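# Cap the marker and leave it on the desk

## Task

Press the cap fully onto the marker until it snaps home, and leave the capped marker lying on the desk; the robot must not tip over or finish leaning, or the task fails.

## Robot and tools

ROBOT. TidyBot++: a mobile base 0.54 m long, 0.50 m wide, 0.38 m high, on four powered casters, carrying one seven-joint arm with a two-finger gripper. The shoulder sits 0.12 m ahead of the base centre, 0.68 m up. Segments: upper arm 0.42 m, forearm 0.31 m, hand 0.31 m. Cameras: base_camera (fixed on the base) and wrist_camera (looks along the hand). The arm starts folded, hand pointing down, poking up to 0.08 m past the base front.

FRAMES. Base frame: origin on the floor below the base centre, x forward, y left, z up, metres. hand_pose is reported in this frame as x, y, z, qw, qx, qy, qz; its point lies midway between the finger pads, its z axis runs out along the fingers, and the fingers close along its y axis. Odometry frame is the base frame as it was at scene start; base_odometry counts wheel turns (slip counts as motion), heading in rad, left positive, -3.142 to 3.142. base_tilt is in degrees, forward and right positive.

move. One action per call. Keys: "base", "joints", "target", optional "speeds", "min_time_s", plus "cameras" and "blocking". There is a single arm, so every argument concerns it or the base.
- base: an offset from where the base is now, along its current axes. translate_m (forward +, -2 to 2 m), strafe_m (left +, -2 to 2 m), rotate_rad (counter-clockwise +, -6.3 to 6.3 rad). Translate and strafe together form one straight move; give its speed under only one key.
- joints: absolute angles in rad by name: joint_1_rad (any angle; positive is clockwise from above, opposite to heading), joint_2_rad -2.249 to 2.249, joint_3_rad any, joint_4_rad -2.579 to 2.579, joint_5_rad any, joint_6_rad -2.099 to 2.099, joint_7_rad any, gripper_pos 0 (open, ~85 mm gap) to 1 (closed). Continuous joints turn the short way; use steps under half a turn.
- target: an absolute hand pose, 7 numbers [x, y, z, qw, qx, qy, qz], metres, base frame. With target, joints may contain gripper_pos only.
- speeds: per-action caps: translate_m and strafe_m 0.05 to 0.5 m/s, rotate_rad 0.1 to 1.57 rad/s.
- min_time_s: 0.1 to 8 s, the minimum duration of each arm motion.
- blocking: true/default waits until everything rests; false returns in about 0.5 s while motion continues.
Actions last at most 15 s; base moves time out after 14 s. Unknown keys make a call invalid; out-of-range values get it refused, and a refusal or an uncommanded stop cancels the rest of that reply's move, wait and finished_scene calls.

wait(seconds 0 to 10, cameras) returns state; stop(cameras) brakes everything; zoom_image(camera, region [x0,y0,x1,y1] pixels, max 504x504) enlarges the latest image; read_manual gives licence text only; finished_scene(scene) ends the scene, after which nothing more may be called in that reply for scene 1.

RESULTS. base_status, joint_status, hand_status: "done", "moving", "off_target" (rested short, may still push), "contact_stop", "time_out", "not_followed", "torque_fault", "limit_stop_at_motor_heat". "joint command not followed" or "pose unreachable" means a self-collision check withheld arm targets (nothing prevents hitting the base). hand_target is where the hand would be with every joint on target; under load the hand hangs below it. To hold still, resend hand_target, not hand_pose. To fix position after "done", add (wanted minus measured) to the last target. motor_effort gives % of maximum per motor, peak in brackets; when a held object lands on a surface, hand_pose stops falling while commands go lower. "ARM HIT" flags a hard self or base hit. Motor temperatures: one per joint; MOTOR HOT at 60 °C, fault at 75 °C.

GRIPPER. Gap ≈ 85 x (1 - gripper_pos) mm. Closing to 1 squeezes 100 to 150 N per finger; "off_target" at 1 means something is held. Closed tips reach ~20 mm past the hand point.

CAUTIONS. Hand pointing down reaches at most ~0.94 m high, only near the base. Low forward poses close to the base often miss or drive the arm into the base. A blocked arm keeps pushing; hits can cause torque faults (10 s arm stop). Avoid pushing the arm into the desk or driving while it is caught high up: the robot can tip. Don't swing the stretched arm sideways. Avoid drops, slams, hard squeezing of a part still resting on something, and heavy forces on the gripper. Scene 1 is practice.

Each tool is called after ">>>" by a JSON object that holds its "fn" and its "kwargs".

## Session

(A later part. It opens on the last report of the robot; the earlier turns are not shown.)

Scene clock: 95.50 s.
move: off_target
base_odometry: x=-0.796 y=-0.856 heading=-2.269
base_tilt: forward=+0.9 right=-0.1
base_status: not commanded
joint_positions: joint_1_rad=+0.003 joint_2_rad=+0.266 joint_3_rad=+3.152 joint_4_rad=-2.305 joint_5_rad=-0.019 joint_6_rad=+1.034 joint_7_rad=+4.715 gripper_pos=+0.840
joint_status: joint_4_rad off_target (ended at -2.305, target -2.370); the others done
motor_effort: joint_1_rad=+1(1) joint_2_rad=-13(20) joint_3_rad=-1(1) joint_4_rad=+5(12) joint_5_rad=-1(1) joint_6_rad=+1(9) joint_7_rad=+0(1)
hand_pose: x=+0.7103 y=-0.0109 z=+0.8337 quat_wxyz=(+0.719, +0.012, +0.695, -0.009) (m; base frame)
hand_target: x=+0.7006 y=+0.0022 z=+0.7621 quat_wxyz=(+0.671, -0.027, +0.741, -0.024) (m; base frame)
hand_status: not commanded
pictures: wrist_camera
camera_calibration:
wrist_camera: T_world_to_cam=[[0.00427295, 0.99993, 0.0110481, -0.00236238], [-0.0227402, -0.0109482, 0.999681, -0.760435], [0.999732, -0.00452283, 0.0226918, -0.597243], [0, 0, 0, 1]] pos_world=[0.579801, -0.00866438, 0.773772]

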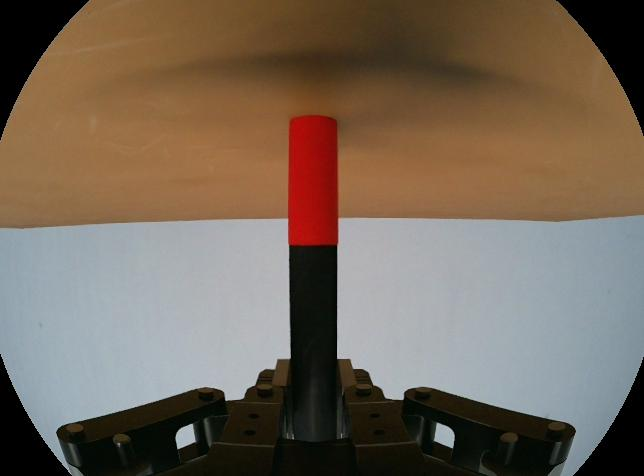

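>>> {"fn": "move", "kwargs": {"joints": {"joint_2_rad": 0.36, "joint_6_rad": 1.02}, "min_time_s": 0.6}}

>>> {"fn": "move", "kwargs": {"joints": {"joint_2_rad": 0.05, "joint_4_rad": -2.2, "joint_6_rad": 0.75}, "min_time_s": 0.8}}

>>> {"fn": "move", "kwargs": {"target": [0.60, -0.01, 0.87, 0, 0, -1, 0], "base": {"translate_m": 0.17}, "min_time_s": 2, "cameras": ["wrist_camera"]}}

>>> {"fn": "move", "kwargs": {"target": [0.61, -0.01, 0.757, 0, 0, -1, 0], "min_time_s": 1.2}}

Scene clock: 97.83 s.
move: done
base_odometry: x=-0.796 y=-0.856 heading=-2.269
base_tilt: forward=+0.9 right=-0.1
base_status: not commanded
joint_positions: joint_1_rad=+0.003 joint_2_rad=+0.267 joint_3_rad=+3.152 joint_4_rad=-2.305 joint_5_rad=-0.019 joint_6_rad=+1.036 joint_7_rad=+4.715 gripper_pos=+0.840
joint_status: all done
motor_effort: joint_1_rad=+1(1) joint_2_rad=-10(13) joint_3_rad=-1(1) joint_4_rad=+3(5) joint_5_rad=-1(1) joint_6_rad=-1(3) joint_7_rad=+0(1)
hand_pose: x=+0.7106 y=-0.0109 z=+0.8333 quat_wxyz=(+0.719, +0.012, +0.695, -0.009) (m; base frame)
hand_target: x=+0.7012 y=+0.0022 z=+0.7443 quat_wxyz=(+0.656, -0.028, +0.754, -0.023) (m; base frame)
hand_status: not commanded
pictures: none

Scene clock: 99.53 s.
move: done
base_odometry: x=-0.796 y=-0.856 heading=-2.269
base_tilt: forward=+0.9 right=-0.1
base_status: not commanded
joint_positions: joint_1_rad=+0.003 joint_2_rad=+0.061 joint_3_rad=+3.152 joint_4_rad=-2.228 joint_5_rad=-0.019 joint_6_rad=+0.814 joint_7_rad=+4.716 gripper_pos=+0.840
joint_status: all done
motor_effort: joint_1_rad=+0(1) joint_2_rad=-18(23) joint_3_rad=-1(1) joint_4_rad=+15(16) joint_5_rad=+0(1) joint_6_rad=+10(12) joint_7_rad=+0(1)
hand_pose: x=+0.6914 y=-0.0103 z=+0.9249 quat_wxyz=(+0.740, +0.013, +0.672, -0.006) (m; base frame)
hand_target: x=+0.6951 y=+0.0023 z=+0.9266 quat_wxyz=(+0.731, -0.025, +0.681, -0.026) (m; base frame)
hand_status: not commanded
pictures: none

Scene clock: 103.20 s.
move: done
base_odometry: x=-0.905 y=-0.986 heading=-2.268
base_tilt: forward=+0.9 right=-0.1
base_status: done
joint_positions: joint_1_rad=-0.191 joint_2_rad=+0.463 joint_3_rad=+3.652 joint_4_rad=-0.730 joint_5_rad=-0.190 joint_6_rad=-1.936 joint_7_rad=+4.818 gripper_pos=+0.840
joint_status: not commanded
motor_effort: joint_1_rad=+0(2) joint_2_rad=-28(30) joint_3_rad=+1(2) joint_4_rad=+12(18) joint_5_rad=+0(1) joint_6_rad=+1(10) joint_7_rad=+0(1)
hand_pose: x=+0.6060 y=-0.0307 z=+0.8728 quat_wxyz=(+0.023, +0.044, +0.998, -0.027) (m; base frame)
hand_target: x=+0.6000 y=-0.0100 z=+0.8700 quat_wxyz=(+0.000, +0.000, +1.000, +0.000) (m; base frame)
hand_status: done (0.022 m and 6.5 deg from the pose sent, 0.107 m and 95.5 deg at the start)
pictures: wrist_camera
camera_calibration:
wrist_camera: T_world_to_cam=[[0.0953407, 0.995064, -0.0275226, -0.0041695], [0.994805, -0.094252, 0.0384628, -0.582277], [0.0356789, -0.0310467, -0.998881, 0.98107], [0, 0, 0, 1]] pos_world=[0.544646, -0.0202729, 1.00225]

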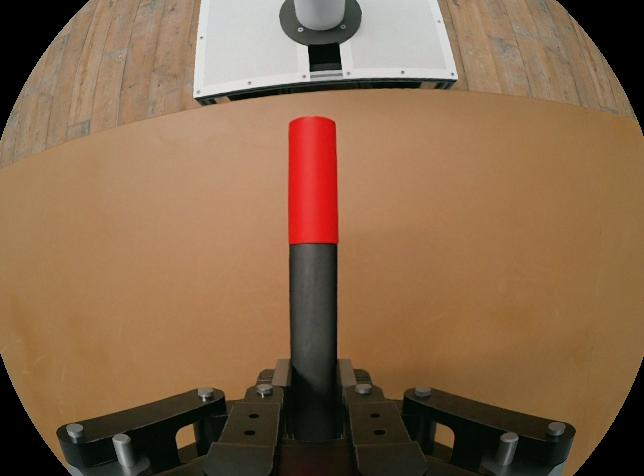

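Scene clock: 104.83 s.
move: done
base_odometry: x=-0.905 y=-0.986 heading=-2.268
base_tilt: forward=+0.9 right=-0.1
base_status: not commanded
joint_positions: joint_1_rad=-0.308 joint_2_rad=+0.463 joint_3_rad=+3.719 joint_4_rad=-1.108 joint_5_rad=-0.190 joint_6_rad=-1.677 joint_7_rad=+4.868 gripper_pos=+0.840
joint_status: not commanded
motor_effort: joint_1_rad=+1(1) joint_2_rad=-28(30) joint_3_rad=+2(2) joint_4_rad=+13(14) joint_5_rad=+0(0) joint_6_rad=+0(1) joint_7_rad=-1(1)
hand_pose: x=+0.5952 y=-0.0199 z=+0.7647 quat_wxyz=(-0.026, +0.027, +0.999, -0.024) (m; base frame)
hand_target: x=+0.6100 y=-0.0100 z=+0.7570 quat_wxyz=(+0.000, +0.000, +1.000, +0.000) (m; base frame)
hand_status: done (0.019 m and 5.1 deg from the pose sent, 0.118 m and 6.5 deg at the start)
pictures: none

>>> {"fn": "move", "kwargs": {"target": [0.61, -0.01, 0.735, 0, 0, -1, 0], "min_time_s": 0.8}}

>>> {"fn": "move", "kwargs": {"target": [0.61, -0.01, 0.725, 0, 0, -1, 0], "min_time_s": 0.6}}

Scene clock: 106.67 s.
move: done
base_odometry: x=-0.905 y=-0.986 heading=-2.268
base_tilt: forward=+0.9 right=-0.1
base_status: not commanded
joint_positions: joint_1_rad=-0.326 joint_2_rad=+0.461 joint_3_rad=+3.734 joint_4_rad=-1.171 joint_5_rad=-0.191 joint_6_rad=-1.609 joint_7_rad=+4.880 gripper_pos=+0.840
joint_status: not commanded
motor_effort: joint_1_rad=+1(1) joint_2_rad=-25(28) joint_3_rad=+2(2) joint_4_rad=+12(13) joint_5_rad=+0(1) joint_6_rad=+1(1) joint_7_rad=+0(1)
hand_pose: x=+0.5967 y=-0.0221 z=+0.7476 quat_wxyz=(-0.021, +0.024, +0.999, -0.027) (m; base frame)
hand_target: x=+0.6100 y=-0.0100 z=+0.7350 quat_wxyz=(+0.000, +0.000, +1.000, +0.000) (m; base frame)
hand_status: done (0.022 m and 4.8 deg from the pose sent, 0.035 m and 5.1 deg at the start)
pictures: none

Scene clock: 107.57 s.
move: done
base_odometry: x=-0.905 y=-0.986 heading=-2.268
base_tilt: forward=+0.8 right=-0.1
base_status: not commanded
joint_positions: joint_1_rad=-0.334 joint_2_rad=+0.454 joint_3_rad=+3.743 joint_4_rad=-1.186 joint_5_rad=-0.192 joint_6_rad=-1.589 joint_7_rad=+4.886 gripper_pos=+0.840
joint_status: not commanded
motor_effort: joint_1_rad=+1(1) joint_2_rad=-21(25) joint_3_rad=+2(2) joint_4_rad=+10(12) joint_5_rad=+0(0) joint_6_rad=+1(2) joint_7_rad=+0(1)
hand_pose: x=+0.5980 y=-0.0227 z=+0.7466 quat_wxyz=(-0.014, +0.022, +0.999, -0.027) (m; base frame)
hand_target: x=+0.6100 y=-0.0100 z=+0.7250 quat_wxyz=(+0.000, +0.000, +1.000, +0.000) (m; base frame)
hand_status: done (0.028 m and 4.3 deg from the pose sent, 0.029 m and 4.8 deg at the start)
pictures: none

>>> {"fn": "move", "kwargs": {"joints": {"gripper_pos": 0.5}}}

>>> {"fn": "move", "kwargs": {"target": [0.61, -0.01, 0.83, 0, 0, -1, 0], "min_time_s": 1, "cameras": ["wrist_camera"]}}

Scene clock: 108.87 s.
move: done
base_odometry: x=-0.905 y=-0.986 heading=-2.269
base_tilt: forward=+0.8 right=-0.1
base_status: not commanded
joint_positions: joint_1_rad=-0.334 joint_2_rad=+0.454 joint_3_rad=+3.750 joint_4_rad=-1.194 joint_5_rad=-0.192 joint_6_rad=-1.577 joint_7_rad=+4.886 gripper_pos=+0.500
joint_status: all done
motor_effort: joint_1_rad=+0(1) joint_2_rad=-24(24) joint_3_rad=+1(2) joint_4_rad=+11(11) joint_5_rad=-1(2) joint_6_rad=+1(2) joint_7_rad=-1(1)
hand_pose: x=+0.5989 y=-0.0265 z=+0.7446 quat_wxyz=(-0.011, +0.026, +0.999, -0.029) (m; base frame)
hand_target: x=+0.6100 y=-0.0100 z=+0.7250 quat_wxyz=(+0.000, +0.000, +1.000, +0.000) (m; base frame)
hand_status: not commanded
pictures: none

Scene clock: 110.40 s.
move: done
base_odometry: x=-0.905 y=-0.986 heading=-2.269
base_tilt: forward=+0.8 right=-0.1
base_status: not commanded
joint_positions: joint_1_rad=-0.256 joint_2_rad=+0.468 joint_3_rad=+3.735 joint_4_rad=-0.886 joint_5_rad=-0.195 joint_6_rad=-1.795 joint_7_rad=+4.886 gripper_pos=+0.500
joint_status: not commanded
motor_effort: joint_1_rad=+1(1) joint_2_rad=-28(30) joint_3_rad=+2(3) joint_4_rad=+13(15) joint_5_rad=+0(1) joint_6_rad=+1(1) joint_7_rad=+0(1)
hand_pose: x=+0.6162 y=-0.0390 z=+0.8304 quat_wxyz=(+0.020, +0.028, +0.999, -0.039) (m; base frame)
hand_target: x=+0.6100 y=-0.0100 z=+0.8300 quat_wxyz=(+0.000, +0.000, +1.000, +0.000) (m; base frame)
hand_status: done (0.030 m and 5.9 deg from the pose sent, 0.088 m and 4.7 deg at the start)
pictures: wrist_camera
camera_calibration:
wrist_camera: T_world_to_cam=[[0.0633438, 0.996677, -0.0512021, 0.0413047], [0.997599, -0.0617968, 0.0312542, -0.586057], [0.0279863, -0.0530589, -0.998199, 0.941463], [0, 0, 0, 1]] pos_world=[0.555686, -0.027431, 0.960199]

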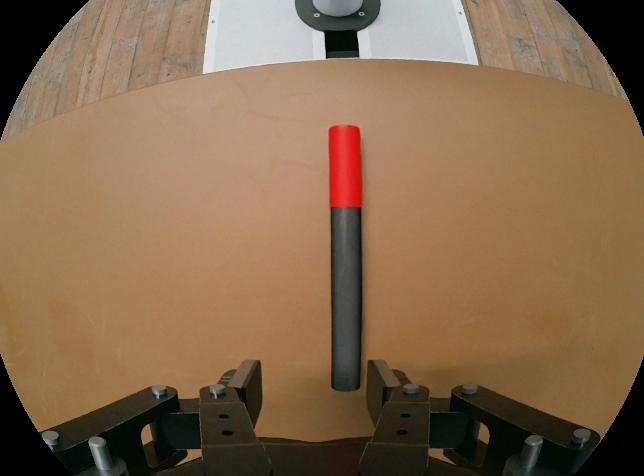

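>>> {"fn": "finished_scene", "kwargs": {"scene": 3}}

The scene is finished: the task was done.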